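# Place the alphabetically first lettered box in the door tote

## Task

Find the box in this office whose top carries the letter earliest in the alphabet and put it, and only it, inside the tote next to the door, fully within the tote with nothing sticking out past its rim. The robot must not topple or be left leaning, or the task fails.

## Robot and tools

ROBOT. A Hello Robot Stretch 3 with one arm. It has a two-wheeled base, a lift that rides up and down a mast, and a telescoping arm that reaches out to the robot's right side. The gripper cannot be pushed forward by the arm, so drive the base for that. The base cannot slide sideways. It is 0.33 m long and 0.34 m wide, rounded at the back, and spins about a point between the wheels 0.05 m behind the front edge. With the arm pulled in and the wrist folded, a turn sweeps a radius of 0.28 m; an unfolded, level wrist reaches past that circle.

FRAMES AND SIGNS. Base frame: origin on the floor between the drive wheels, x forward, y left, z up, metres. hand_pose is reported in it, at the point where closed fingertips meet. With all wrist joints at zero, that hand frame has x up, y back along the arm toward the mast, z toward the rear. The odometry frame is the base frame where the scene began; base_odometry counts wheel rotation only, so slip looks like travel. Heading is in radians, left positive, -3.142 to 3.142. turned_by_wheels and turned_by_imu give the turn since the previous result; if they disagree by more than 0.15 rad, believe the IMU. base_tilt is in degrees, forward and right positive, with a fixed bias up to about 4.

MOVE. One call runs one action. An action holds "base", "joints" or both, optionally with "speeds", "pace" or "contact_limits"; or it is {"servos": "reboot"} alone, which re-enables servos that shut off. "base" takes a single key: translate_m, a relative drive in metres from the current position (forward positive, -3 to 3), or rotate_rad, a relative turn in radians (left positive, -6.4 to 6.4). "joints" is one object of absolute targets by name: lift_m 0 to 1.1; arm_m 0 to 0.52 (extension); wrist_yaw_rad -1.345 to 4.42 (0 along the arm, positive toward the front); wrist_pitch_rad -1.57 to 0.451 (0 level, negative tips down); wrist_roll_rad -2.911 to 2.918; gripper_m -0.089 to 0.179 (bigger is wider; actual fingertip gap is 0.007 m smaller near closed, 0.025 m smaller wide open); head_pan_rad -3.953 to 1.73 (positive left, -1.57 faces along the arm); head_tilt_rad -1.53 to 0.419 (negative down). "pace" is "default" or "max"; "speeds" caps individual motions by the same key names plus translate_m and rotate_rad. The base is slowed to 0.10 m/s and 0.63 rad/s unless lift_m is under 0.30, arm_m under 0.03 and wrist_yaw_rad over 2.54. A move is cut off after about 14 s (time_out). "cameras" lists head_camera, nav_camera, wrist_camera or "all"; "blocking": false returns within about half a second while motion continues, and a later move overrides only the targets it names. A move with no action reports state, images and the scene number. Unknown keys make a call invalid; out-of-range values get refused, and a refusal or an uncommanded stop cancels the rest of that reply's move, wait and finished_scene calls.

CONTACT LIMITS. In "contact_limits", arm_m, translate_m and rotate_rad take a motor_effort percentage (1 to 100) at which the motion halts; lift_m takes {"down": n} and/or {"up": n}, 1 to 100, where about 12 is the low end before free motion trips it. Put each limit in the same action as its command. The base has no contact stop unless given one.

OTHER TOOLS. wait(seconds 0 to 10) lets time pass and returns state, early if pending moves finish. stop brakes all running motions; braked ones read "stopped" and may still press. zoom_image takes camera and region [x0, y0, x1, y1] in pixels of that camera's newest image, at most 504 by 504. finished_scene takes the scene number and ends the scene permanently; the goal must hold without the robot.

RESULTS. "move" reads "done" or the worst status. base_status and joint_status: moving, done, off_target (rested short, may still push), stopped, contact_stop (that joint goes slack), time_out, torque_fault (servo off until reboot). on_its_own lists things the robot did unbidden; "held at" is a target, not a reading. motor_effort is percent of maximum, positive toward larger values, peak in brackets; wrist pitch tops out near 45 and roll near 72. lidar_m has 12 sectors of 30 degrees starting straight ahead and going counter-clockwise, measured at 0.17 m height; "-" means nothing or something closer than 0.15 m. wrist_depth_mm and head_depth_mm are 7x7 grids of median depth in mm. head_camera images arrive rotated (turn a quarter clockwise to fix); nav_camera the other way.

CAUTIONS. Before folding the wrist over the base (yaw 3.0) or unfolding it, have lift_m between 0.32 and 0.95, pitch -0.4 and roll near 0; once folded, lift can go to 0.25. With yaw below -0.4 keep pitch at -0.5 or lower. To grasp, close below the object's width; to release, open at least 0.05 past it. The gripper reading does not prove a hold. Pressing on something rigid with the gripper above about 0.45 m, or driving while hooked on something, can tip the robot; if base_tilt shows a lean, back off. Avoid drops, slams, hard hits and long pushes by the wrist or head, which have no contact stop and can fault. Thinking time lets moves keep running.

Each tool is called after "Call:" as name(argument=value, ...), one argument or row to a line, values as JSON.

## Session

Call:
move(
  joints={"head_pan_rad":1.5,"head_tilt_rad":-0.4},
  pace="max",
  cameras=["nav_camera","head_camera"],
)

Call:
move(
  joints={"head_pan_rad":0.3},
  pace="max",
  cameras=["nav_camera","head_camera"],
)

Call:
move(
  joints={"head_pan_rad":-1.0},
  pace="max",
  cameras=["nav_camera","head_camera"],
)

Call:
move(
  joints={"head_pan_rad":-2.3},
  pace="max",
  cameras=["nav_camera","head_camera"],
)

Call:
move(
  joints={"head_pan_rad":-3.6},
  pace="max",
  cameras=["nav_camera","head_camera"],
)

Scene clock: 1.03 s.
move: done
base_odometry: x=+0.000 y=+0.000 heading=+0.000
turned_by_wheels: +0.000
turned_by_imu: +0.000
base_tilt: forward=+1.0 right=-0.2
lidar_m: 0.73 0.74 0.91 1.57 1.58 1.09 1.00 1.01 1.26 1.55 1.23 0.80
head_depth_mm: 1422 1531 1631 1784 1933 1782 1449 / 1408 1500 1614 1747 1922 1776 1449 / 1388 1481 1601 1724 1876 1782 1445 / 1348 1466 1553 1667 1855 1748 1435 / 1348 1438 1526 1660 1812 1758 1431 / 1331 1415 1516 1636 1786 1750 1438 / 1319 1411 1500 1631 1752 1766 1431
base_status: not commanded
joint_positions: lift_m=+0.337 arm_m=+0.002 wrist_yaw_rad=+3.032 wrist_pitch_rad=-0.535 wrist_roll_rad=+0.000 gripper_m=+0.037 head_pan_rad=+1.533 head_tilt_rad=-0.399
joint_status: all done
measured_speeds: all 0
motor_effort: left_wheel=-0.5(0.8) right_wheel=+2.1(2.6) lift_m=+27.2(27.6) arm_m=-7.2(7.3) wrist_yaw_rad=+0.7(1.4) wrist_pitch_rad=+2.4(2.6) wrist_roll_rad=+1.0(1.1) gripper_m=+0.0(0.9) head_pan_rad=-0.4(3.8) head_tilt_rad=-1.5(3.9)
hand_pose: x=+0.0015 y=+0.0602 z=+0.3248 quat_wxyz=(+0.224, +0.691, +0.150, +0.671) (m; base frame)
wrist_depth_mm: - 140 - - - - 719 / - 156 - - - - - / 910 176 202 894 899 885 - / 733 704 201 701 727 717 701 / 613 599 220 599 602 605 604 / 524 515 128 146 513 518 517 / 453 306 293 300 434 457 463
pictures: head_camera (sideways), nav_camera (sideways)
Images, in order (width x height): head_camera 896x504, nav_camera 672x504.

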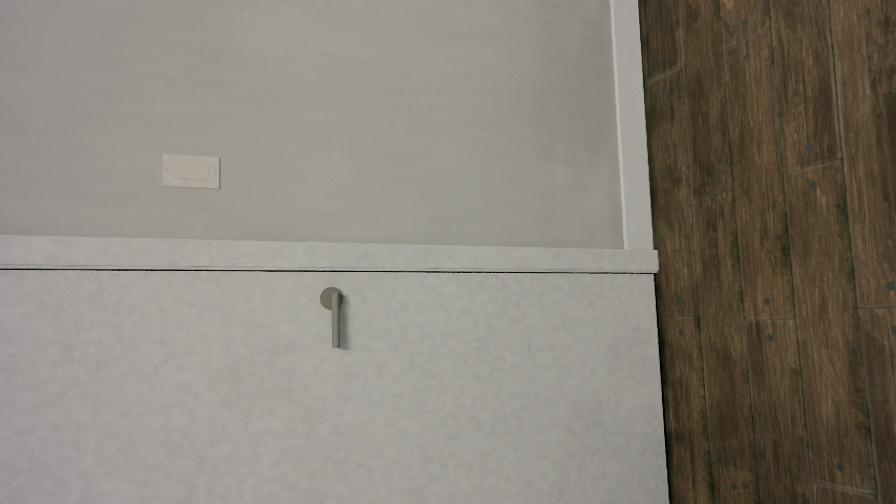

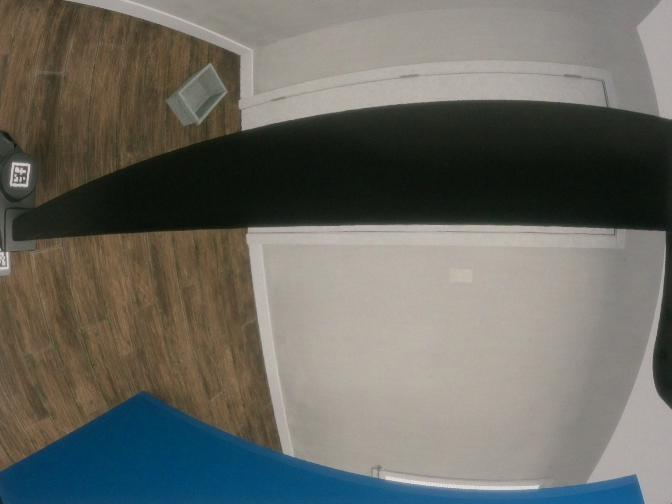

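Scene clock: 2.03 s.
move: done
base_odometry: x=+0.000 y=+0.000 heading=+0.000
turned_by_wheels: +0.000
turned_by_imu: +0.000
base_tilt: forward=+1.0 right=-0.2
lidar_m: 0.73 0.74 0.91 1.57 1.58 1.10 1.00 1.01 1.25 1.55 1.23 0.80
head_depth_mm: 576 612 655 703 759 828 908 / 586 625 668 717 776 845 932 / 599 637 684 733 800 874 962 / 608 651 699 753 817 897 989 / 620 663 715 771 840 922 1021 / 632 678 733 793 864 947 1064 / 647 691 749 814 893 985 1090
base_status: not commanded
joint_positions: lift_m=+0.337 arm_m=+0.002 wrist_yaw_rad=+3.032 wrist_pitch_rad=-0.535 wrist_roll_rad=+0.000 gripper_m=+0.037 head_pan_rad=+0.290 head_tilt_rad=-0.400
joint_status: all done
measured_speeds: all 0
motor_effort: left_wheel=-0.6(0.7) right_wheel=+2.1(3.0) lift_m=+27.8(28.1) arm_m=-9.3(9.3) wrist_yaw_rad=+1.1(1.3) wrist_pitch_rad=+2.3(2.6) wrist_roll_rad=+0.7(1.0) gripper_m=-0.1(1.2) head_pan_rad=-1.7(5.2) head_tilt_rad=-1.2(2.8)
hand_pose: x=+0.0015 y=+0.0602 z=+0.3248 quat_wxyz=(+0.224, +0.691, +0.150, +0.671) (m; base frame)
wrist_depth_mm: - 140 - - - - 737 / - 155 - - - - - / 907 177 202 894 893 846 - / 729 697 200 717 731 717 696 / 607 602 220 609 607 604 603 / 517 521 127 146 505 518 517 / 457 307 294 301 438 454 456
pictures: head_camera (sideways), nav_camera (sideways)
Images, in order (width x height): head_camera 896x504, nav_camera 672x504.

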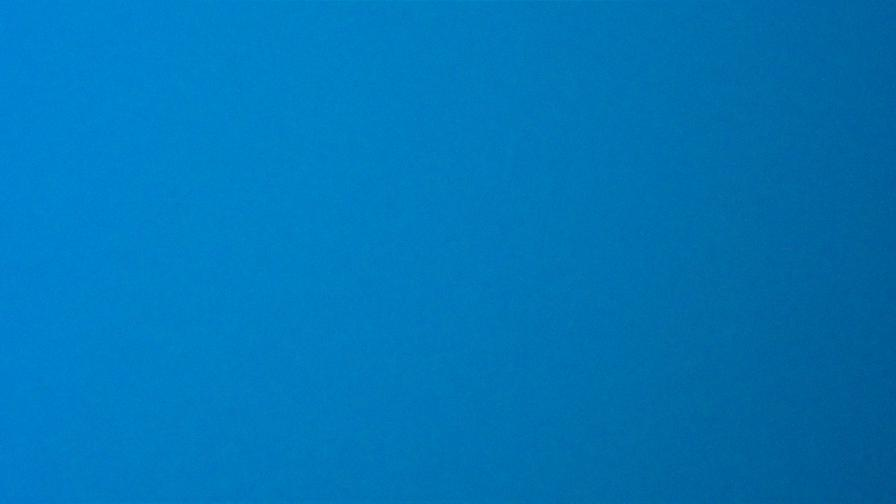

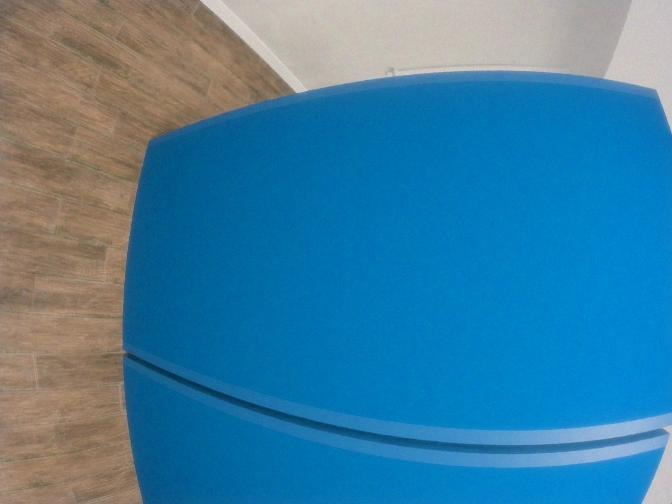

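Scene clock: 3.03 s.
move: done
base_odometry: x=+0.000 y=+0.000 heading=+0.000
turned_by_wheels: +0.000
turned_by_imu: +0.000
base_tilt: forward=+0.9 right=-0.2
lidar_m: 0.73 0.74 0.91 1.57 1.58 1.09 1.00 1.01 1.25 1.55 1.23 0.80
head_depth_mm: 1837 1966 1962 1782 2222 1774 1455 / 1919 2025 1993 2267 2202 1787 1438 / 1736 1916 1894 2313 2214 1773 1446 / 1420 1507 1612 1784 1980 1761 1441 / 1196 1278 1370 1450 1566 1658 1428 / 1034 1085 1151 1215 1301 1392 1406 / 911 957 1000 1043 1111 1178 1253
base_status: not commanded
joint_positions: lift_m=+0.337 arm_m=+0.002 wrist_yaw_rad=+3.032 wrist_pitch_rad=-0.535 wrist_roll_rad=+0.000 gripper_m=+0.037 head_pan_rad=-1.036 head_tilt_rad=-0.400
joint_status: all done
measured_speeds: all 0
motor_effort: left_wheel=-0.5(0.7) right_wheel=+2.3(2.6) lift_m=+28.3(28.7) arm_m=-11.0(11.5) wrist_yaw_rad=+1.0(1.1) wrist_pitch_rad=+2.4(2.8) wrist_roll_rad=+0.6(1.0) gripper_m=+0.0(1.1) head_pan_rad=+2.1(5.1) head_tilt_rad=-1.9(2.8)
hand_pose: x=+0.0015 y=+0.0602 z=+0.3248 quat_wxyz=(+0.224, +0.691, +0.150, +0.671) (m; base frame)
wrist_depth_mm: - 140 - - - - 719 / - 156 - - - - - / 891 176 203 893 911 840 - / 711 701 202 726 723 707 682 / 608 599 220 606 608 609 602 / 516 515 128 146 507 522 523 / 457 308 294 301 435 459 457
pictures: head_camera (sideways), nav_camera (sideways)
Images, in order (width x height): head_camera 896x504, nav_camera 672x504.

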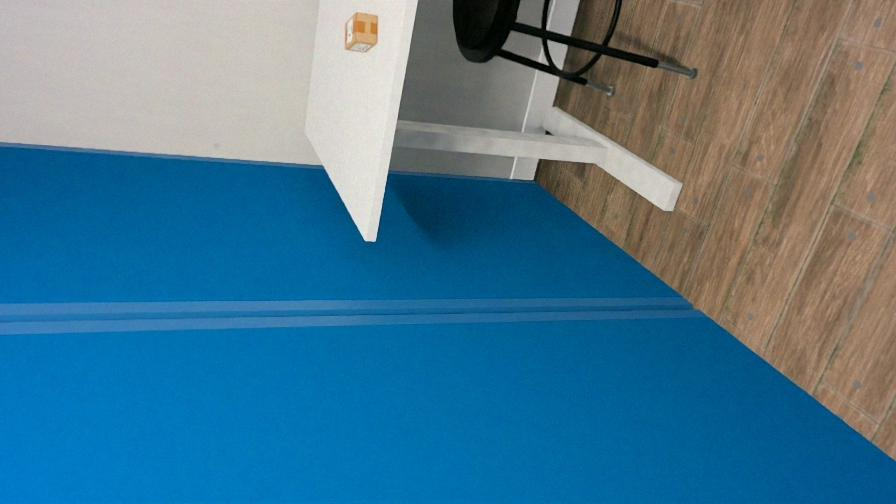

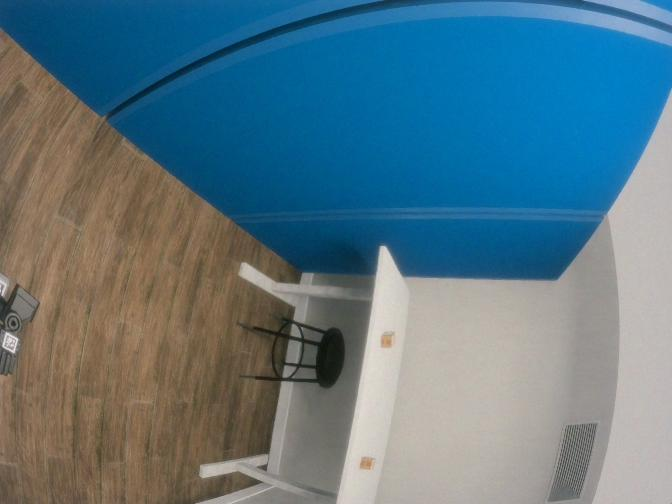

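Scene clock: 4.00 s.
move: done
base_odometry: x=+0.000 y=+0.000 heading=+0.000
turned_by_wheels: +0.000
turned_by_imu: +0.000
base_tilt: forward=+1.2 right=-0.1
lidar_m: 0.73 0.74 0.91 1.57 1.59 1.09 1.00 1.01 1.25 1.55 1.23 0.80
head_depth_mm: 918 964 1016 1083 1140 1217 1300 / 978 1035 1100 1167 1237 1341 1384 / 1048 1113 1189 1260 1370 1469 1443 / 1128 1205 1289 1396 1505 1611 1438 / 1240 1330 1419 1544 1700 1710 1446 / 1341 1456 1596 1740 1904 1767 1443 / 1482 1624 1747 1954 2114 1765 1439
base_status: not commanded
joint_positions: lift_m=+0.337 arm_m=+0.002 wrist_yaw_rad=+3.032 wrist_pitch_rad=-0.535 wrist_roll_rad=+0.000 gripper_m=+0.037 head_pan_rad=-2.346 head_tilt_rad=-0.400
joint_status: all done
measured_speeds: all 0
motor_effort: left_wheel=-0.4(0.8) right_wheel=+2.2(2.6) lift_m=+28.7(28.8) arm_m=-13.3(13.3) wrist_yaw_rad=+0.9(1.4) wrist_pitch_rad=+2.4(2.6) wrist_roll_rad=+0.8(1.1) gripper_m=-0.5(1.3) head_pan_rad=+2.0(4.9) head_tilt_rad=-2.4(3.7)
hand_pose: x=+0.0015 y=+0.0602 z=+0.3248 quat_wxyz=(+0.224, +0.691, +0.150, +0.671) (m; base frame)
wrist_depth_mm: - 140 - - - - 742 / - 155 - - - - - / 903 176 202 893 889 872 - / 718 703 201 716 720 727 697 / 606 609 220 605 604 604 604 / 518 523 127 145 509 527 527 / 455 307 291 300 430 457 458
pictures: head_camera (sideways), nav_camera (sideways)
Images, in order (width x height): head_camera 896x504, nav_camera 672x504.

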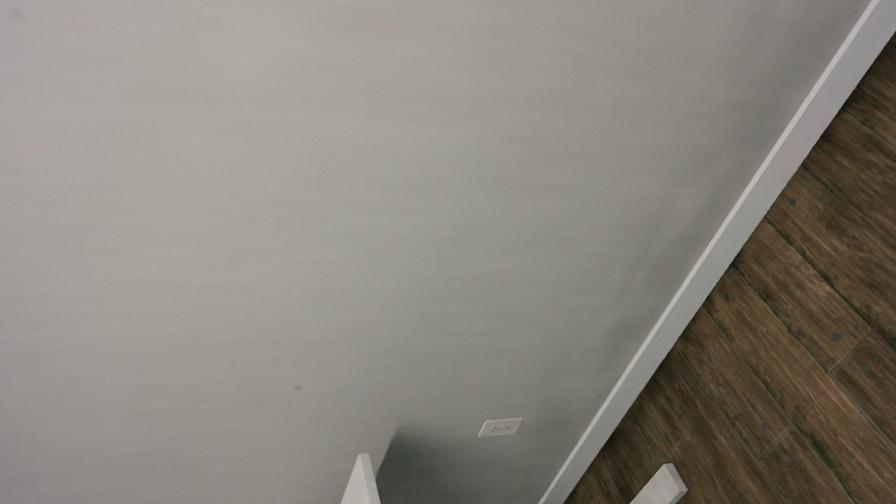

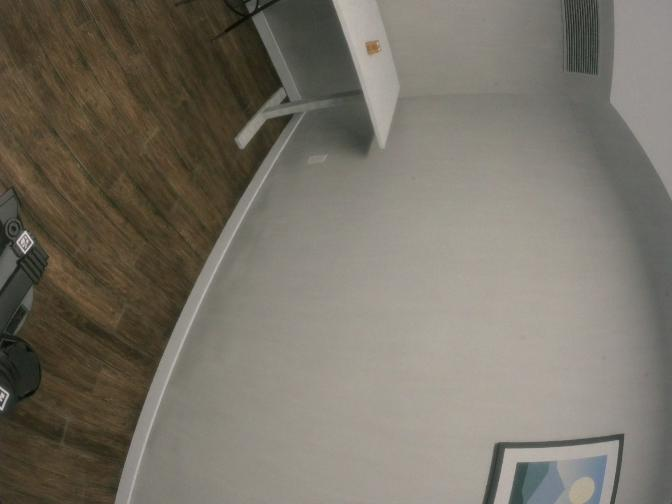

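Scene clock: 4.97 s.
move: done
base_odometry: x=+0.000 y=+0.000 heading=+0.000
turned_by_wheels: +0.000
turned_by_imu: +0.000
base_tilt: forward=+0.9 right=-0.1
lidar_m: 0.73 0.74 0.91 1.57 1.59 1.09 1.00 1.01 1.25 1.55 1.23 0.80
head_depth_mm: 1259 1371 1503 1676 1870 1779 1449 / 1177 1274 1375 1523 1669 1746 1447 / 1098 1179 1278 1389 1526 1668 1439 / 1033 1098 1187 1283 1402 1531 1426 / 974 1038 1110 1198 1302 1409 1449 / 921 972 1037 1117 1207 1299 1375 / 863 921 978 1044 1121 1209 1317
base_status: not commanded
joint_positions: lift_m=+0.337 arm_m=+0.002 wrist_yaw_rad=+3.032 wrist_pitch_rad=-0.535 wrist_roll_rad=+0.000 gripper_m=+0.037 head_pan_rad=-3.650 head_tilt_rad=-0.400
joint_status: all done
measured_speeds: all 0
motor_effort: left_wheel=-0.4(0.7) right_wheel=+2.4(2.6) lift_m=+29.1(29.2) arm_m=-14.9(15.1) wrist_yaw_rad=+1.1(1.1) wrist_pitch_rad=+2.6(2.6) wrist_roll_rad=+0.7(1.0) gripper_m=-0.3(1.5) head_pan_rad=+2.4(5.5) head_tilt_rad=+0.0(2.8)
hand_pose: x=+0.0015 y=+0.0602 z=+0.3248 quat_wxyz=(+0.224, +0.691, +0.150, +0.671) (m; base frame)
wrist_depth_mm: - 140 - - - - 740 / - 155 - - - - - / 880 176 202 902 876 844 - / 728 701 200 727 724 727 697 / 602 609 220 607 613 608 610 / 522 522 127 145 505 519 524 / 457 307 291 301 436 454 458
pictures: head_camera (sideways), nav_camera (sideways)
Images, in order (width x height): head_camera 896x504, nav_camera 672x504.

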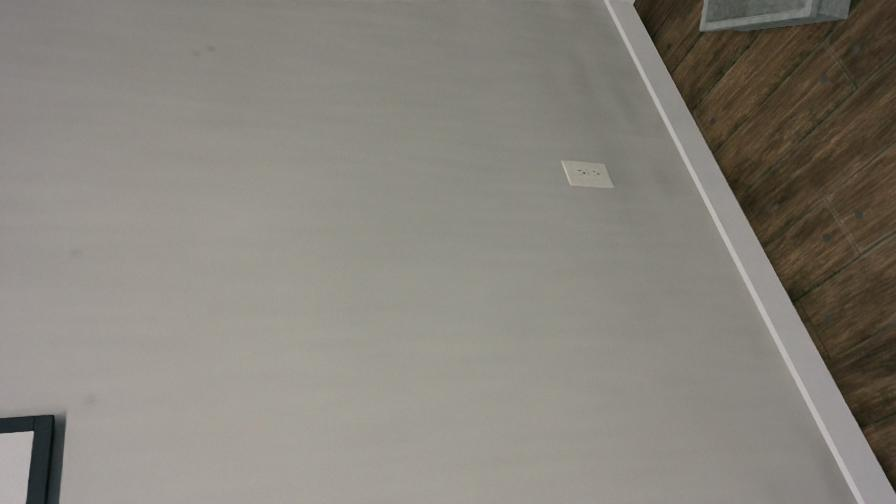

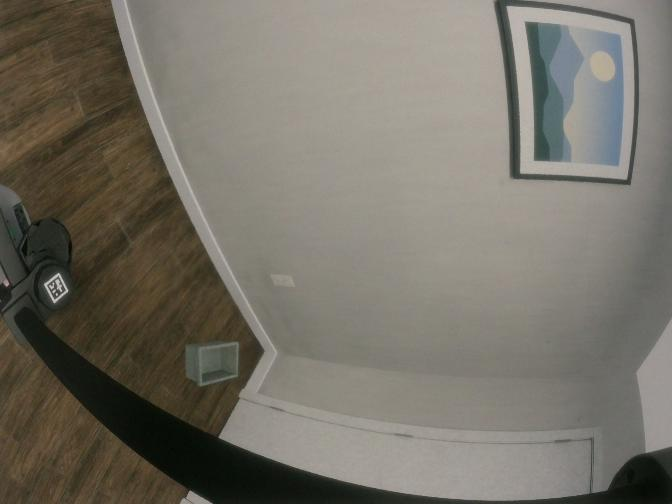

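Call:
move(
  joints={"head_pan_rad":-1.38,"head_tilt_rad":-0.35},
  pace="max",
  cameras=["head_camera"],
)

Scene clock: 11.03 s.
move: done
base_odometry: x=+0.000 y=+0.000 heading=+0.000
turned_by_wheels: +0.000
turned_by_imu: +0.001
base_tilt: forward=+0.9 right=-0.2
lidar_m: 0.73 0.73 0.91 1.57 1.59 1.09 1.00 1.01 1.25 1.55 1.23 0.80
head_depth_mm: 1814 1931 2009 2149 2270 1886 1502 / 1845 1942 2049 2215 2311 1857 1491 / 1874 1990 2067 1743 2241 1852 1503 / 1907 2026 2096 2296 2255 1841 1514 / 1933 2060 2127 1918 2182 1876 1484 / 1868 1918 1922 1975 2146 1839 1491 / 1472 1518 1547 1595 1658 1705 1470
base_status: not commanded
joint_positions: lift_m=+0.337 arm_m=+0.002 wrist_yaw_rad=+3.032 wrist_pitch_rad=-0.535 wrist_roll_rad=+0.000 gripper_m=+0.037 head_pan_rad=-1.329 head_tilt_rad=-0.354
joint_status: all done
measured_speeds: all 0
motor_effort: left_wheel=-0.5(0.7) right_wheel=+2.2(2.7) lift_m=+30.6(31.0) arm_m=-22.1(22.6) wrist_yaw_rad=+1.4(1.4) wrist_pitch_rad=+2.2(2.6) wrist_roll_rad=+0.6(1.1) gripper_m=-0.7(0.7) head_pan_rad=-2.5(5.0) head_tilt_rad=+3.6(6.1)
hand_pose: x=+0.0015 y=+0.0602 z=+0.3248 quat_wxyz=(+0.224, +0.691, +0.150, +0.671) (m; base frame)
wrist_depth_mm: - 140 - - - - 745 / - 155 - - - - - / 910 176 202 905 911 858 - / 726 699 202 717 722 724 709 / 612 611 219 607 608 588 597 / 526 514 127 146 509 513 512 / 451 308 294 299 433 459 455
pictures: head_camera (sideways)
Images, in order (width x height): head_camera 896x504.

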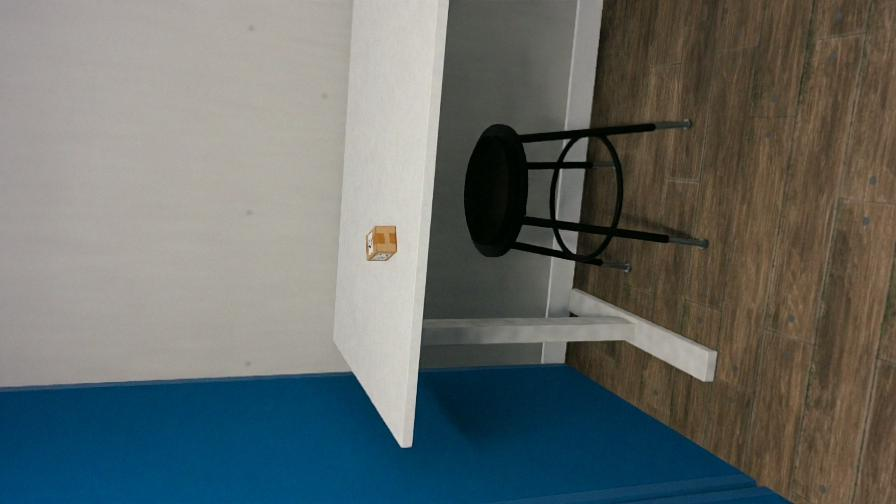

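Call:
move(
  base={"rotate_rad":-1.45},
  joints={"lift_m":0.28,"head_pan_rad":0},
  pace="max",
)

Call:
move(
  base={"translate_m":0.75},
  joints={"head_tilt_rad":-0.45,"head_pan_rad":0.15},
  pace="max",
  cameras=["head_camera","nav_camera"],
)

Call:
move(
  joints={"head_pan_rad":-0.4},
  pace="max",
  cameras=["head_camera"],
)

Scene clock: 16.53 s.
move: done
base_odometry: x=+0.000 y=+0.000 heading=-1.450
turned_by_wheels: -1.450
turned_by_imu: -1.443
base_tilt: forward=+1.1 right=-0.1
lidar_m: 1.92 1.05 0.76 0.73 0.76 1.66 1.57 1.44 1.04 1.00 1.04 1.41
head_depth_mm: 1859 1941 2034 2203 2312 1890 1517 / 1840 1959 2056 2204 2325 1869 1499 / 1854 2010 2065 1873 2326 1873 1512 / 1879 1964 2086 1737 2250 1869 1505 / 1904 2010 2113 1856 2333 1847 1505 / 1915 2023 2106 1850 2241 1839 1492 / 1875 1958 1918 1912 2074 1835 1486
base_status: done
joint_positions: lift_m=+0.280 arm_m=+0.002 wrist_yaw_rad=+3.032 wrist_pitch_rad=-0.536 wrist_roll_rad=+0.000 gripper_m=+0.037 head_pan_rad=+0.011 head_tilt_rad=-0.349
joint_status: all done
measured_speeds: all 0
motor_effort: left_wheel=+9.4(17.3) right_wheel=-7.9(15.6) lift_m=+21.7(28.3) arm_m=-21.8(22.7) wrist_yaw_rad=+1.1(1.2) wrist_pitch_rad=+2.4(2.9) wrist_roll_rad=+0.8(1.1) gripper_m=-0.1(1.1) head_pan_rad=-3.3(4.1) head_tilt_rad=+2.4(4.7)
hand_pose: x=+0.0014 y=+0.0601 z=+0.2672 quat_wxyz=(+0.224, +0.691, +0.150, +0.671) (m; base frame)
wrist_depth_mm: - 140 152 - 725 - - / - 154 161 - 809 - - / 743 174 181 778 792 776 781 / 627 611 201 630 629 637 629 / 532 533 220 536 526 522 523 / 461 278 128 263 442 453 461 / 243 249 237 244 380 400 398
pictures: none

Scene clock: 20.37 s.
move: done
base_odometry: x=+0.091 y=-0.744 heading=-1.449
turned_by_wheels: +0.000
turned_by_imu: +0.000
base_tilt: forward=+0.9 right=-0.1
lidar_m: 0.81 1.06 0.77 0.74 0.76 1.04 2.31 1.43 1.03 0.99 1.03 1.19
head_depth_mm: 1165 1244 1320 1005 758 1679 1392 / 1185 1270 1351 1003 758 1590 1359 / 1209 1290 1367 999 789 1544 1385 / 1224 1315 1399 991 786 1535 1350 / 1247 1344 1432 944 820 1620 1376 / 1273 1375 1449 990 1259 1480 1374 / 1291 1373 1434 983 1477 1588 1386
base_status: done
joint_positions: lift_m=+0.280 arm_m=+0.002 wrist_yaw_rad=+3.032 wrist_pitch_rad=-0.536 wrist_roll_rad=+0.000 gripper_m=+0.037 head_pan_rad=+0.152 head_tilt_rad=-0.450
joint_status: all done
measured_speeds: all 0
motor_effort: left_wheel=+10.8(20.0) right_wheel=-3.0(7.3) lift_m=+29.0(29.0) arm_m=-18.3(21.9) wrist_yaw_rad=+1.1(1.2) wrist_pitch_rad=+2.7(3.0) wrist_roll_rad=+0.8(1.1) gripper_m=+0.9(1.5) head_pan_rad=+0.1(4.4) head_tilt_rad=-2.1(4.4)
hand_pose: x=+0.0015 y=+0.0601 z=+0.2672 quat_wxyz=(+0.224, +0.691, +0.150, +0.671) (m; base frame)
wrist_depth_mm: 666 141 152 - - 772 - / 712 155 160 - - 838 - / 748 177 181 783 789 811 820 / 629 616 201 620 633 631 628 / 531 531 220 534 532 528 528 / 457 277 128 262 442 451 451 / 243 251 238 244 384 399 401
pictures: head_camera (sideways), nav_camera (sideways)
Images, in order (width x height): head_camera 896x504, nav_camera 672x504.

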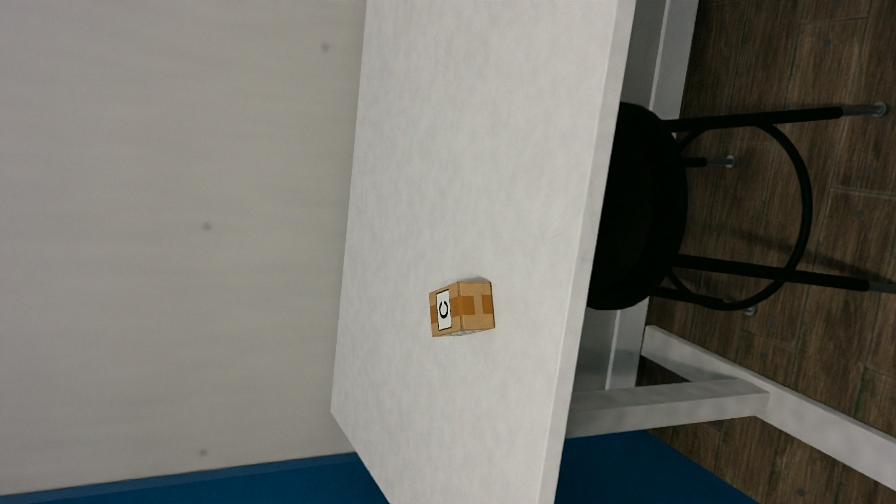

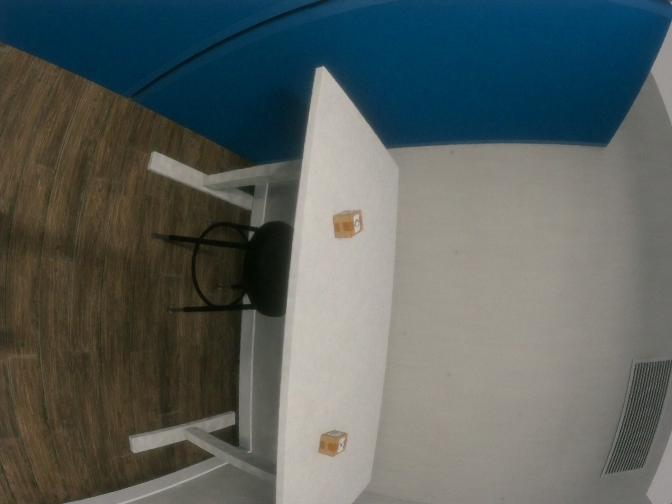

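Scene clock: 21.17 s.
move: done
base_odometry: x=+0.091 y=-0.744 heading=-1.449
turned_by_wheels: +0.000
turned_by_imu: +0.000
base_tilt: forward=+0.9 right=-0.1
lidar_m: 0.81 1.06 0.77 0.74 0.76 1.04 2.31 1.42 1.03 0.99 1.03 1.19
head_depth_mm: 1400 1466 1494 1008 1616 1628 1369 / 1379 1506 1559 1007 1388 1558 1395 / 1324 1442 1498 942 1869 1673 1395 / 1282 1378 1471 993 822 1675 1376 / 1242 1336 1417 994 816 1666 1372 / 1207 1296 1368 994 782 1662 1344 / 1166 1242 1326 983 750 1433 1375
base_status: not commanded
joint_positions: lift_m=+0.280 arm_m=+0.002 wrist_yaw_rad=+3.032 wrist_pitch_rad=-0.536 wrist_roll_rad=+0.000 gripper_m=+0.037 head_pan_rad=-0.409 head_tilt_rad=-0.450
joint_status: all done
measured_speeds: all 0
motor_effort: left_wheel=+10.9(11.0) right_wheel=-2.7(3.2) lift_m=+30.5(30.8) arm_m=-17.4(18.3) wrist_yaw_rad=+0.5(1.4) wrist_pitch_rad=+2.7(2.8) wrist_roll_rad=+0.8(1.0) gripper_m=-0.8(1.1) head_pan_rad=-1.2(5.1) head_tilt_rad=-2.5(3.3)
hand_pose: x=+0.0014 y=+0.0601 z=+0.2672 quat_wxyz=(+0.224, +0.691, +0.150, +0.671) (m; base frame)
wrist_depth_mm: 658 140 151 - - 754 - / 717 155 161 - - 850 - / 749 176 181 788 792 771 820 / 635 607 201 632 638 630 627 / 532 534 220 532 526 529 529 / 457 278 128 263 443 459 456 / 242 250 237 245 382 401 404
pictures: head_camera (sideways)
Images, in order (width x height): head_camera 896x504.

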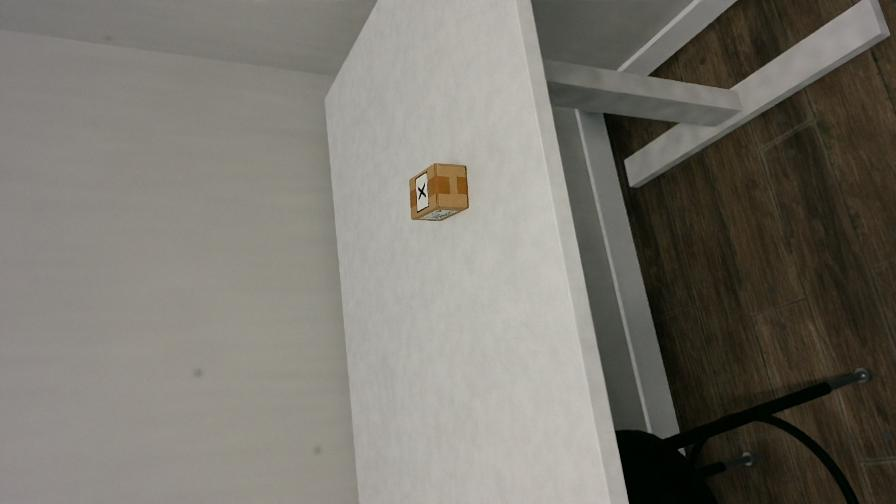

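Call:
move(
  base={"translate_m":-1.75},
  joints={"head_pan_rad":1.57,"head_tilt_rad":-0.45},
  pace="max",
)

Call:
move(
  base={"rotate_rad":1.71},
  joints={"head_pan_rad":0},
  pace="max",
  cameras=["head_camera","nav_camera"],
)

Scene clock: 46.20 s.
move: done
base_odometry: x=-0.121 y=+0.993 heading=-1.449
turned_by_wheels: +0.000
turned_by_imu: +0.004
base_tilt: forward=+1.2 right=-0.2
lidar_m: 2.75 1.04 0.81 2.41 0.86 0.59 0.58 0.60 0.82 1.01 1.04 1.42
head_depth_mm: 3208 3336 3734 2641 1277 1241 1226 / 3177 3353 3825 2969 2126 1679 1388 / 3240 3366 3729 2893 2123 1680 1379 / 3242 3515 3800 2915 2148 1681 1386 / 3260 3428 3700 2909 2123 1674 1386 / 2229 2267 2359 2431 2122 1668 1379 / 1583 1659 1686 1724 1754 1619 1381
base_status: done
joint_positions: lift_m=+0.280 arm_m=+0.002 wrist_yaw_rad=+3.032 wrist_pitch_rad=-0.536 wrist_roll_rad=+0.000 gripper_m=+0.037 head_pan_rad=+1.570 head_tilt_rad=-0.450
joint_status: all done
measured_speeds: all 0
motor_effort: left_wheel=-5.4(13.1) right_wheel=+0.4(16.1) lift_m=+21.5(32.4) arm_m=-8.1(14.8) wrist_yaw_rad=+0.8(1.4) wrist_pitch_rad=+2.6(3.1) wrist_roll_rad=+0.9(1.1) gripper_m=+0.8(1.5) head_pan_rad=-2.5(5.1) head_tilt_rad=-2.0(5.7)
hand_pose: x=+0.0015 y=+0.0601 z=+0.2672 quat_wxyz=(+0.224, +0.691, +0.150, +0.671) (m; base frame)
wrist_depth_mm: - 140 - - - - - / - 155 929 - 947 - - / 755 176 202 779 775 783 784 / 633 606 202 633 638 631 626 / 534 535 219 530 535 533 530 / 461 278 128 263 444 460 453 / 242 250 237 243 379 398 399
pictures: none

Scene clock: 48.40 s.
move: done
base_odometry: x=-0.121 y=+0.993 heading=+0.260
turned_by_wheels: +1.710
turned_by_imu: +1.704
base_tilt: forward=+1.1 right=-0.5
lidar_m: 1.64 0.77 0.59 0.58 0.63 0.97 1.01 1.09 1.63 1.98 0.92 0.81
head_depth_mm: 3175 3322 3524 2936 2155 1705 1389 / 3199 3310 3639 2947 2131 1684 1394 / 3263 3479 3684 2925 2112 1686 1381 / 3162 3459 3676 2925 2110 1677 1382 / 2033 2135 2296 2451 2113 1657 1386 / 1523 1594 1651 1718 1828 1655 1373 / 1204 1251 1287 1335 1381 1449 1340
base_status: done
joint_positions: lift_m=+0.280 arm_m=+0.002 wrist_yaw_rad=+3.032 wrist_pitch_rad=-0.536 wrist_roll_rad=+0.000 gripper_m=+0.037 head_pan_rad=-0.014 head_tilt_rad=-0.450
joint_status: all done
measured_speeds: translate_m=+0.000 rotate_rad=+0.000 lift_m=+0.000 arm_m=+0.000 wrist_yaw_rad=+0.000 wrist_pitch_rad=+0.000 wrist_roll_rad=+0.000 head_pan_rad=+0.024 head_tilt_rad=+0.000
motor_effort: left_wheel=-7.8(16.8) right_wheel=+7.9(17.2) lift_m=+24.3(24.3) arm_m=-21.9(22.3) wrist_yaw_rad=+0.7(1.3) wrist_pitch_rad=+2.5(2.9) wrist_roll_rad=+0.8(1.3) gripper_m=+0.4(1.4) head_pan_rad=+3.6(4.7) head_tilt_rad=-1.2(1.5)
hand_pose: x=+0.0014 y=+0.0601 z=+0.2672 quat_wxyz=(+0.224, +0.691, +0.150, +0.671) (m; base frame)
wrist_depth_mm: - 140 152 - 567 - - / - 155 161 - 611 - - / 712 169 175 - - - - / 636 611 203 629 636 625 633 / 527 525 219 532 529 532 535 / 458 278 128 264 443 456 458 / 244 250 237 244 380 397 398
pictures: head_camera (sideways), nav_camera (sideways)
Images, in order (width x height): head_camera 896x504, nav_camera 672x504.

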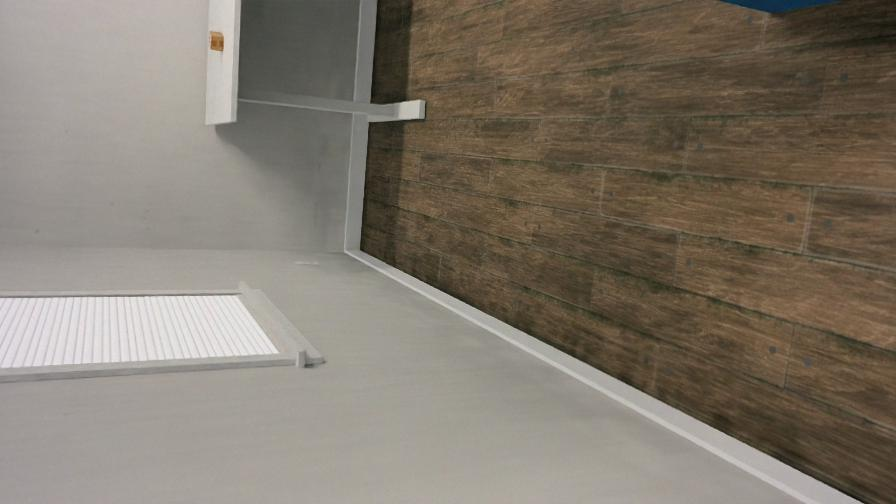

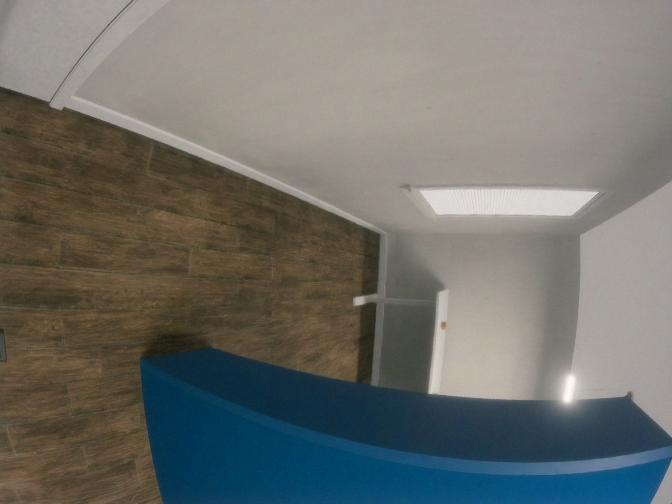

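Call:
move(
  base={"rotate_rad":-0.2},
  pace="max",
)

Call:
move(
  base={"translate_m":1.95},
  pace="max",
  cameras=["nav_camera"],
)

Scene clock: 52.63 s.
move: done
base_odometry: x=-0.121 y=+0.993 heading=+0.061
turned_by_wheels: -0.200
turned_by_imu: -0.199
base_tilt: forward=+0.9 right=-0.3
lidar_m: 1.08 0.93 0.61 0.58 0.59 0.76 1.01 1.03 1.33 2.76 1.12 0.81
head_depth_mm: 3266 1065 1063 1057 1050 1049 1071 / 3231 3395 3725 2930 2069 1518 1358 / 3285 3395 3738 2858 2127 1679 1394 / 3224 3446 3681 2934 2128 1689 1373 / 3230 3466 3702 2911 2131 1675 1374 / 3140 3234 3251 2721 2099 1678 1387 / 2107 2079 2077 2113 1980 1674 1377
base_status: done
joint_positions: lift_m=+0.280 arm_m=+0.002 wrist_yaw_rad=+3.032 wrist_pitch_rad=-0.536 wrist_roll_rad=+0.000 gripper_m=+0.037 head_pan_rad=+0.000 head_tilt_rad=-0.450
joint_status: not commanded
measured_speeds: all 0
motor_effort: left_wheel=+9.7(15.3) right_wheel=-10.1(15.1) lift_m=+29.1(29.1) arm_m=-21.1(22.3) wrist_yaw_rad=+0.6(1.3) wrist_pitch_rad=+2.7(2.9) wrist_roll_rad=+1.0(1.0) gripper_m=+0.3(1.2) head_pan_rad=+2.1(4.0) head_tilt_rad=+1.2(1.5)
hand_pose: x=+0.0014 y=+0.0601 z=+0.2672 quat_wxyz=(+0.224, +0.691, +0.150, +0.671) (m; base frame)
wrist_depth_mm: - 140 152 578 - - - / - 154 160 637 - - - / - 170 174 702 718 727 786 / 609 581 201 630 628 627 626 / 528 530 220 529 525 527 525 / 456 277 128 264 443 456 460 / 244 249 237 243 384 399 397
pictures: none

Scene clock: 60.57 s.
move: done
base_odometry: x=+1.825 y=+1.111 heading=+0.061
turned_by_wheels: +0.000
turned_by_imu: -0.002
base_tilt: forward=+1.0 right=-0.1
lidar_m: 1.35 1.20 0.82 0.77 0.78 1.00 1.15 0.77 1.31 2.20 2.63 1.85
head_depth_mm: 1561 1675 1605 1970 2110 1685 1393 / 1551 1678 1578 1980 2111 1672 1385 / 1555 1681 1590 1995 2120 1656 1380 / 1557 1655 1580 1498 2038 1627 1385 / 1542 1666 1737 1975 2065 1656 1385 / 1538 1674 1803 1965 2068 1664 1376 / 1551 1667 1805 1981 2076 1664 1379
base_status: done
joint_positions: lift_m=+0.280 arm_m=+0.002 wrist_yaw_rad=+3.032 wrist_pitch_rad=-0.536 wrist_roll_rad=+0.000 gripper_m=+0.037 head_pan_rad=+0.000 head_tilt_rad=-0.450
joint_status: not commanded
measured_speeds: all 0
motor_effort: left_wheel=+4.8(21.2) right_wheel=+3.6(9.2) lift_m=+31.0(32.1) arm_m=-14.5(21.4) wrist_yaw_rad=+0.8(1.4) wrist_pitch_rad=+2.4(3.0) wrist_roll_rad=+0.8(1.1) gripper_m=-0.4(1.4) head_pan_rad=+2.5(4.4) head_tilt_rad=+1.9(2.8)
hand_pose: x=+0.0014 y=+0.0601 z=+0.2672 quat_wxyz=(+0.224, +0.691, +0.150, +0.671) (m; base frame)
wrist_depth_mm: - 140 152 - - - - / - 154 160 - - - - / 762 173 198 803 780 804 791 / 624 617 201 621 640 633 640 / 523 535 220 526 530 530 531 / 457 276 128 263 445 456 461 / 244 249 238 243 387 397 398
pictures: nav_camera (sideways)
Images, in order (width x height): nav_camera 672x504.

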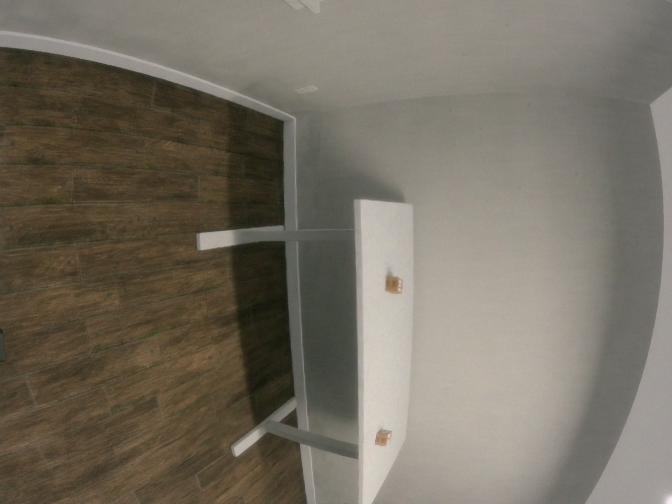

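Call:
move(
  base={"rotate_rad":-1.57},
  joints={"head_pan_rad":0.9,"head_tilt_rad":-0.4},
  pace="max",
  cameras=["head_camera"],
)

Call:
move(
  base={"translate_m":1.3},
  joints={"head_pan_rad":0.0,"head_tilt_rad":-0.4},
  pace="max",
  cameras=["head_camera","nav_camera"],
)

Call:
move(
  joints={"head_pan_rad":1.3},
  pace="max",
  cameras=["head_camera"],
)

Scene clock: 68.57 s.
move: done
base_odometry: x=+1.825 y=+1.111 heading=-1.509
turned_by_wheels: -1.570
turned_by_imu: -1.562
base_tilt: forward=+1.0 right=-0.1
lidar_m: 2.56 2.62 1.85 1.35 1.17 0.81 0.77 0.78 1.02 1.03 0.78 1.31
head_depth_mm: 2517 2790 2997 3221 2311 1786 1453 / 2345 2494 2681 2954 2295 1789 1443 / 2171 2327 2370 2742 2286 1762 1453 / 1989 2131 1930 2088 2174 1769 1433 / 1879 1976 1918 2258 2295 1780 1434 / 1766 1847 1910 2079 2185 1766 1427 / 1640 1734 1791 1334 2069 1756 1437
base_status: done
joint_positions: lift_m=+0.280 arm_m=+0.002 wrist_yaw_rad=+3.032 wrist_pitch_rad=-0.536 wrist_roll_rad=+0.000 gripper_m=+0.037 head_pan_rad=+0.911 head_tilt_rad=-0.400
joint_status: all done
measured_speeds: all 0
motor_effort: left_wheel=+10.5(17.6) right_wheel=-8.4(15.5) lift_m=+30.2(30.8) arm_m=-21.7(22.3) wrist_yaw_rad=+0.9(1.2) wrist_pitch_rad=+2.4(2.8) wrist_roll_rad=+0.8(1.1) gripper_m=-0.4(1.1) head_pan_rad=-2.9(4.7) head_tilt_rad=+2.1(5.7)
hand_pose: x=+0.0014 y=+0.0601 z=+0.2672 quat_wxyz=(+0.224, +0.691, +0.150, +0.671) (m; base frame)
wrist_depth_mm: - 141 - - - - - / - 155 933 - - - - / 775 176 201 793 773 791 785 / 635 610 201 636 623 640 638 / 538 534 221 532 524 531 529 / 455 277 128 261 445 451 458 / 243 249 237 243 380 400 398
pictures: head_camera (sideways)
Images, in order (width x height): head_camera 896x504.

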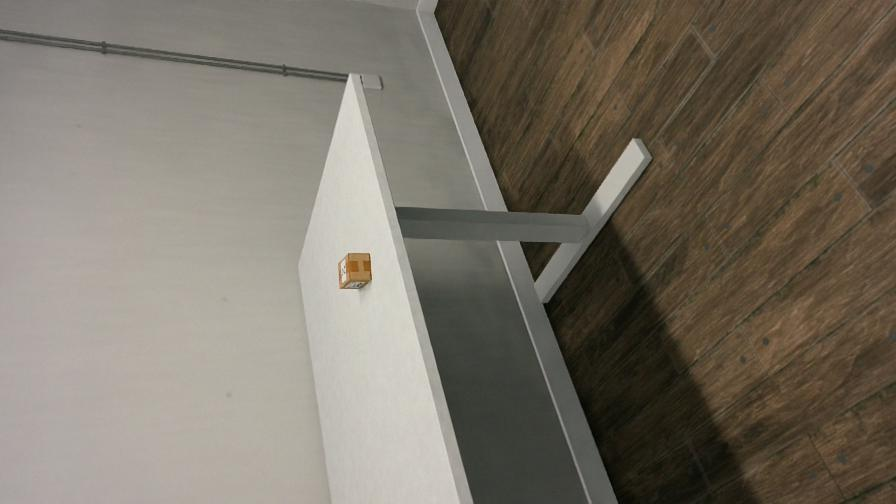

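Scene clock: 74.30 s.
move: done
base_odometry: x=+1.906 y=-0.186 heading=-1.508
turned_by_wheels: +0.000
turned_by_imu: -0.001
base_tilt: forward=+1.0 right=-0.2
lidar_m: 1.30 1.47 2.03 1.47 1.92 1.92 2.05 1.25 1.18 0.67 1.10 0.98
head_depth_mm: 1453 1562 1675 1478 1131 1724 1413 / 1462 1556 1674 1468 1098 1704 1435 / 1448 1566 1667 1461 1123 1766 1438 / 1459 1550 1686 1462 1120 1759 1435 / 1451 1554 1676 1442 1118 1771 1433 / 1466 1548 1667 1453 1116 1748 1426 / 1456 1553 1660 1442 1108 1763 1419
base_status: done
joint_positions: lift_m=+0.280 arm_m=+0.002 wrist_yaw_rad=+3.032 wrist_pitch_rad=-0.536 wrist_roll_rad=+0.000 gripper_m=+0.037 head_pan_rad=+0.000 head_tilt_rad=-0.400
joint_status: all done
measured_speeds: all 0
motor_effort: left_wheel=+10.6(20.1) right_wheel=-5.3(7.0) lift_m=+29.3(30.4) arm_m=-14.7(21.6) wrist_yaw_rad=+0.7(1.4) wrist_pitch_rad=+2.8(3.0) wrist_roll_rad=+0.8(1.1) gripper_m=-0.1(1.4) head_pan_rad=+1.8(6.0) head_tilt_rad=+2.5(4.5)
hand_pose: x=+0.0014 y=+0.0601 z=+0.2672 quat_wxyz=(+0.224, +0.691, +0.150, +0.671) (m; base frame)
wrist_depth_mm: - 141 - - - - - / - 155 928 - - - - / 797 177 202 767 781 784 791 / 625 600 200 628 633 633 629 / 529 529 220 540 532 539 535 / 458 276 128 262 443 455 453 / 242 250 237 243 380 397 395
pictures: head_camera (sideways), nav_camera (sideways)
Images, in order (width x height): head_camera 896x504, nav_camera 672x504.

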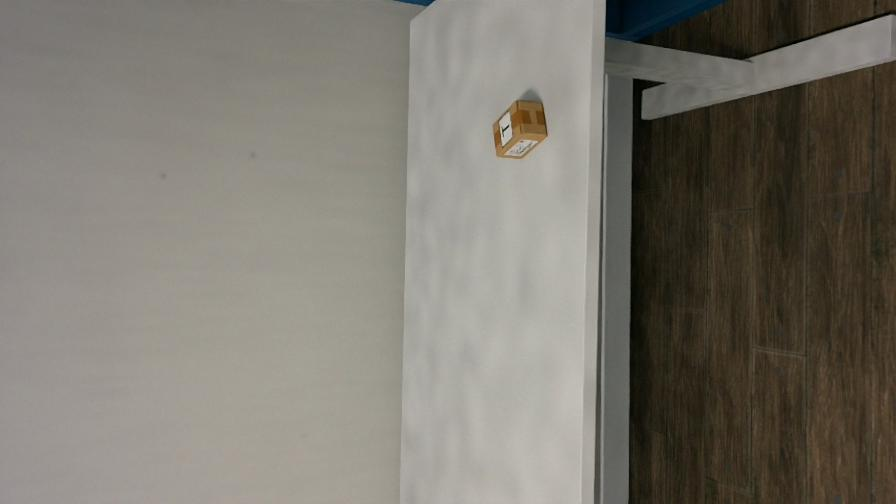

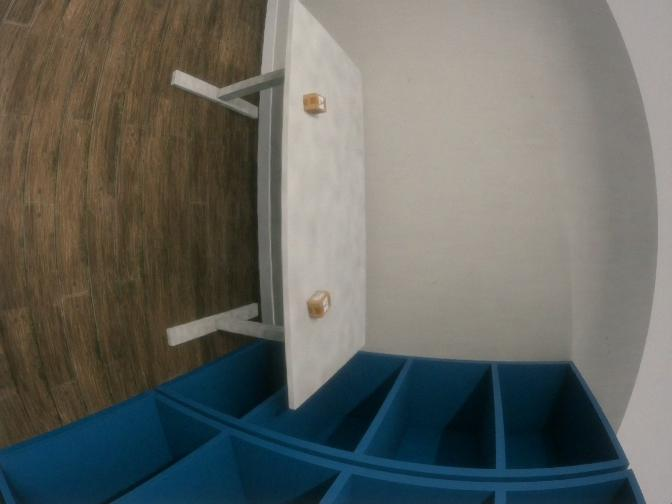

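Scene clock: 75.30 s.
move: done
base_odometry: x=+1.906 y=-0.186 heading=-1.508
turned_by_wheels: +0.000
turned_by_imu: +0.000
base_tilt: forward=+0.9 right=-0.1
lidar_m: 1.29 1.47 2.03 1.47 1.92 1.92 2.05 1.25 1.18 0.67 1.11 0.98
head_depth_mm: 1826 1949 2127 2292 2308 1772 1456 / 1783 1926 2072 2251 2310 1783 1438 / 1729 1860 1997 2157 2268 1760 1438 / 1702 1794 1947 2108 2204 1781 1439 / 1653 1765 1893 2041 2164 1757 1449 / 1618 1719 1841 2007 2096 1725 1440 / 1595 1692 1772 1338 2049 1752 1432
base_status: not commanded
joint_positions: lift_m=+0.280 arm_m=+0.002 wrist_yaw_rad=+3.032 wrist_pitch_rad=-0.536 wrist_roll_rad=+0.000 gripper_m=+0.037 head_pan_rad=+1.332 head_tilt_rad=-0.400
joint_status: all done
measured_speeds: all 0
motor_effort: left_wheel=+10.7(10.9) right_wheel=-5.2(5.4) lift_m=+29.0(29.7) arm_m=-13.4(14.8) wrist_yaw_rad=+0.7(1.3) wrist_pitch_rad=+2.4(2.9) wrist_roll_rad=+0.8(0.9) gripper_m=+0.3(1.3) head_pan_rad=-0.1(4.9) head_tilt_rad=+3.0(3.8)
hand_pose: x=+0.0015 y=+0.0601 z=+0.2672 quat_wxyz=(+0.224, +0.691, +0.150, +0.671) (m; base frame)
wrist_depth_mm: - 140 - - - - - / - 156 923 - - - - / 789 177 202 784 781 786 779 / 640 614 202 648 634 636 633 / 535 531 220 527 525 527 532 / 465 276 128 264 440 453 454 / 242 249 237 244 379 398 398
pictures: head_camera (sideways)
Images, in order (width x height): head_camera 896x504.

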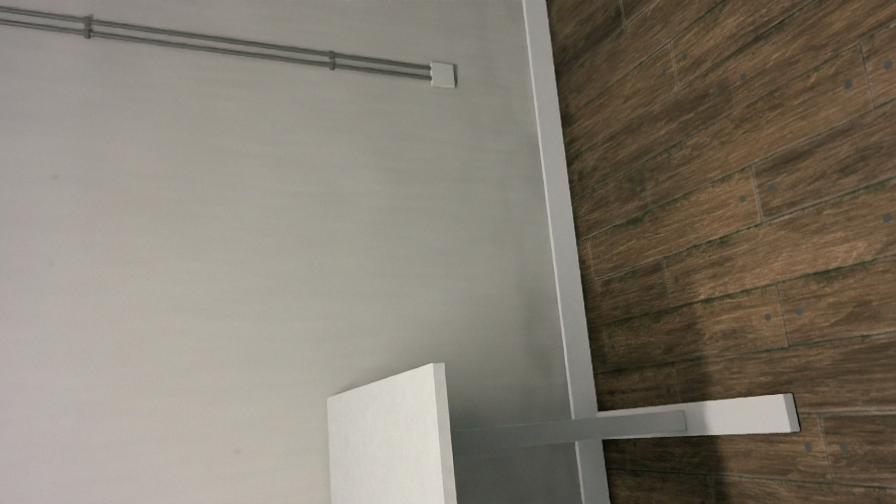

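Call:
move(
  joints={"head_pan_rad":0.5},
  pace="max",
  cameras=["head_camera"],
)

Call:
move(
  base={"rotate_rad":0.6},
  joints={"head_pan_rad":1.55},
  pace="max",
  cameras=["head_camera","nav_camera"],
)

Scene clock: 81.77 s.
move: done
base_odometry: x=+1.906 y=-0.186 heading=-1.508
turned_by_wheels: +0.000
turned_by_imu: +0.001
base_tilt: forward=+1.0 right=-0.2
lidar_m: 1.30 1.46 2.03 1.47 1.91 1.92 2.06 1.24 1.18 0.67 1.10 0.98
head_depth_mm: 1434 1524 1623 1491 1078 1767 1446 / 1493 1593 1687 1469 1128 1781 1451 / 1583 1669 1767 1460 1180 1759 1454 / 1640 1735 1863 1464 2019 1744 1439 / 1723 1832 1965 1449 1734 1717 1433 / 1825 1951 2124 1447 2263 1750 1429 / 1888 2062 2236 2458 2263 1746 1424
base_status: not commanded
joint_positions: lift_m=+0.280 arm_m=+0.002 wrist_yaw_rad=+3.032 wrist_pitch_rad=-0.536 wrist_roll_rad=+0.000 gripper_m=+0.037 head_pan_rad=+0.480 head_tilt_rad=-0.400
joint_status: all done
measured_speeds: all 0
motor_effort: left_wheel=+10.8(11.0) right_wheel=-5.1(5.3) lift_m=+28.6(29.0) arm_m=-9.1(9.9) wrist_yaw_rad=+0.6(1.1) wrist_pitch_rad=+2.6(2.8) wrist_roll_rad=+0.8(1.0) gripper_m=+0.0(1.1) head_pan_rad=-1.7(4.5) head_tilt_rad=+1.7(3.5)
hand_pose: x=+0.0014 y=+0.0601 z=+0.2672 quat_wxyz=(+0.224, +0.691, +0.150, +0.671) (m; base frame)
wrist_depth_mm: - 141 - - - - - / - 155 920 - - - - / 788 176 202 755 776 799 783 / 643 605 202 632 630 633 637 / 540 533 220 534 529 524 525 / 456 277 128 263 441 447 449 / 242 250 238 243 382 400 397
pictures: head_camera (sideways)
Images, in order (width x height): head_camera 896x504.

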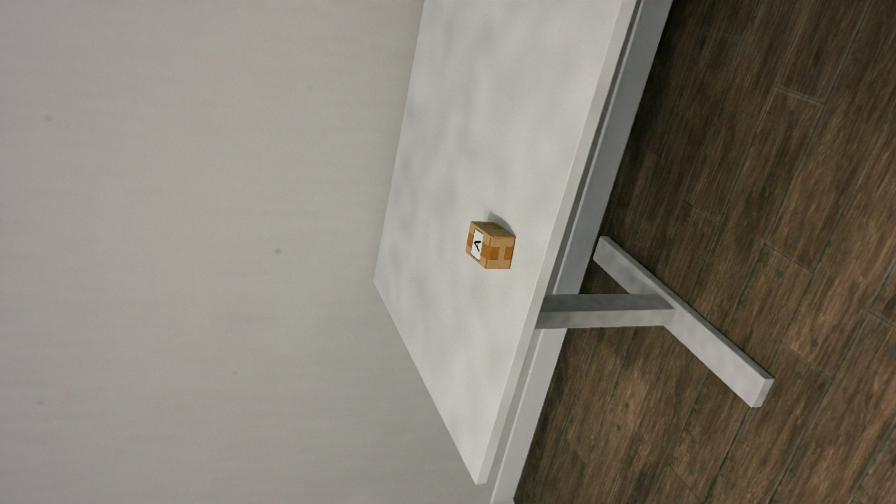

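Scene clock: 83.17 s.
move: done
base_odometry: x=+1.906 y=-0.186 heading=-0.909
turned_by_wheels: +0.600
turned_by_imu: +0.598
base_tilt: forward=+0.9 right=-0.2
lidar_m: 1.46 1.99 1.47 1.92 2.12 2.05 1.25 0.69 0.67 1.02 0.98 1.71
head_depth_mm: 1658 1756 1792 1292 2105 1792 1443 / 1784 1865 1908 2073 2229 1772 1428 / 1851 1970 1982 2232 2272 1774 1443 / 1977 2056 1919 2409 2277 1774 1438 / 2085 2256 1742 2536 2196 1762 1428 / 2251 2423 2439 2807 2256 1755 1444 / 2305 2392 2462 2687 2294 1757 1433
base_status: done
joint_positions: lift_m=+0.280 arm_m=+0.002 wrist_yaw_rad=+3.032 wrist_pitch_rad=-0.536 wrist_roll_rad=+0.000 gripper_m=+0.037 head_pan_rad=+1.561 head_tilt_rad=-0.400
joint_status: all done
measured_speeds: all 0
motor_effort: left_wheel=-7.8(15.9) right_wheel=+9.5(15.9) lift_m=+28.6(28.9) arm_m=-9.1(9.8) wrist_yaw_rad=+1.1(1.4) wrist_pitch_rad=+2.3(2.9) wrist_roll_rad=+1.0(1.0) gripper_m=-0.1(1.5) head_pan_rad=+0.2(4.2) head_tilt_rad=+2.2(3.7)
hand_pose: x=+0.0014 y=+0.0601 z=+0.2672 quat_wxyz=(+0.224, +0.691, +0.150, +0.671) (m; base frame)
wrist_depth_mm: - 140 - - - - - / - 155 922 - - - - / 801 176 203 770 785 791 786 / 637 603 202 624 631 639 632 / 531 533 220 524 528 530 530 / 451 275 128 263 445 453 460 / 243 249 238 242 381 403 398
pictures: head_camera (sideways), nav_camera (sideways)
Images, in order (width x height): head_camera 896x504, nav_camera 672x504.

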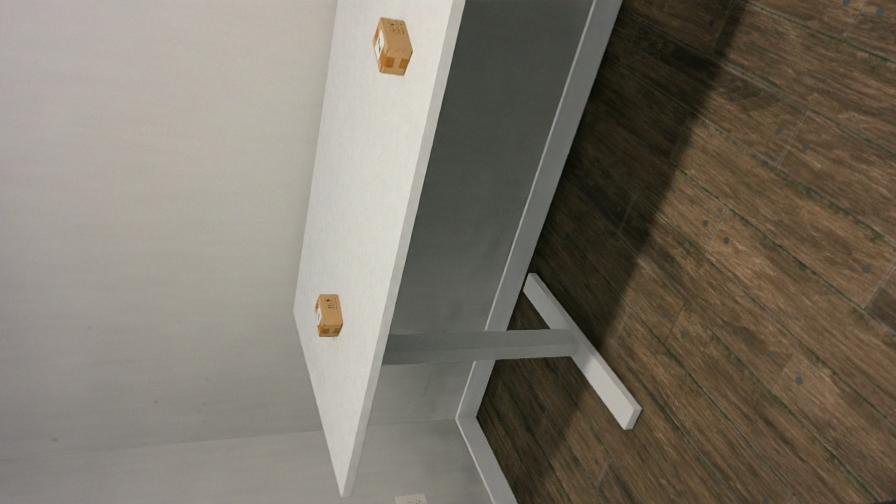

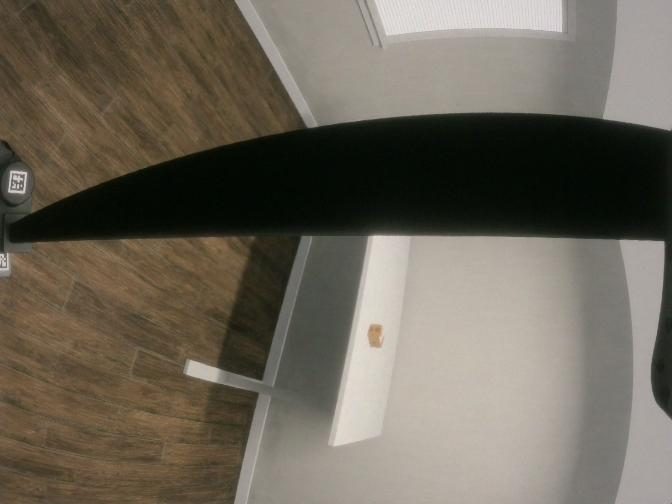

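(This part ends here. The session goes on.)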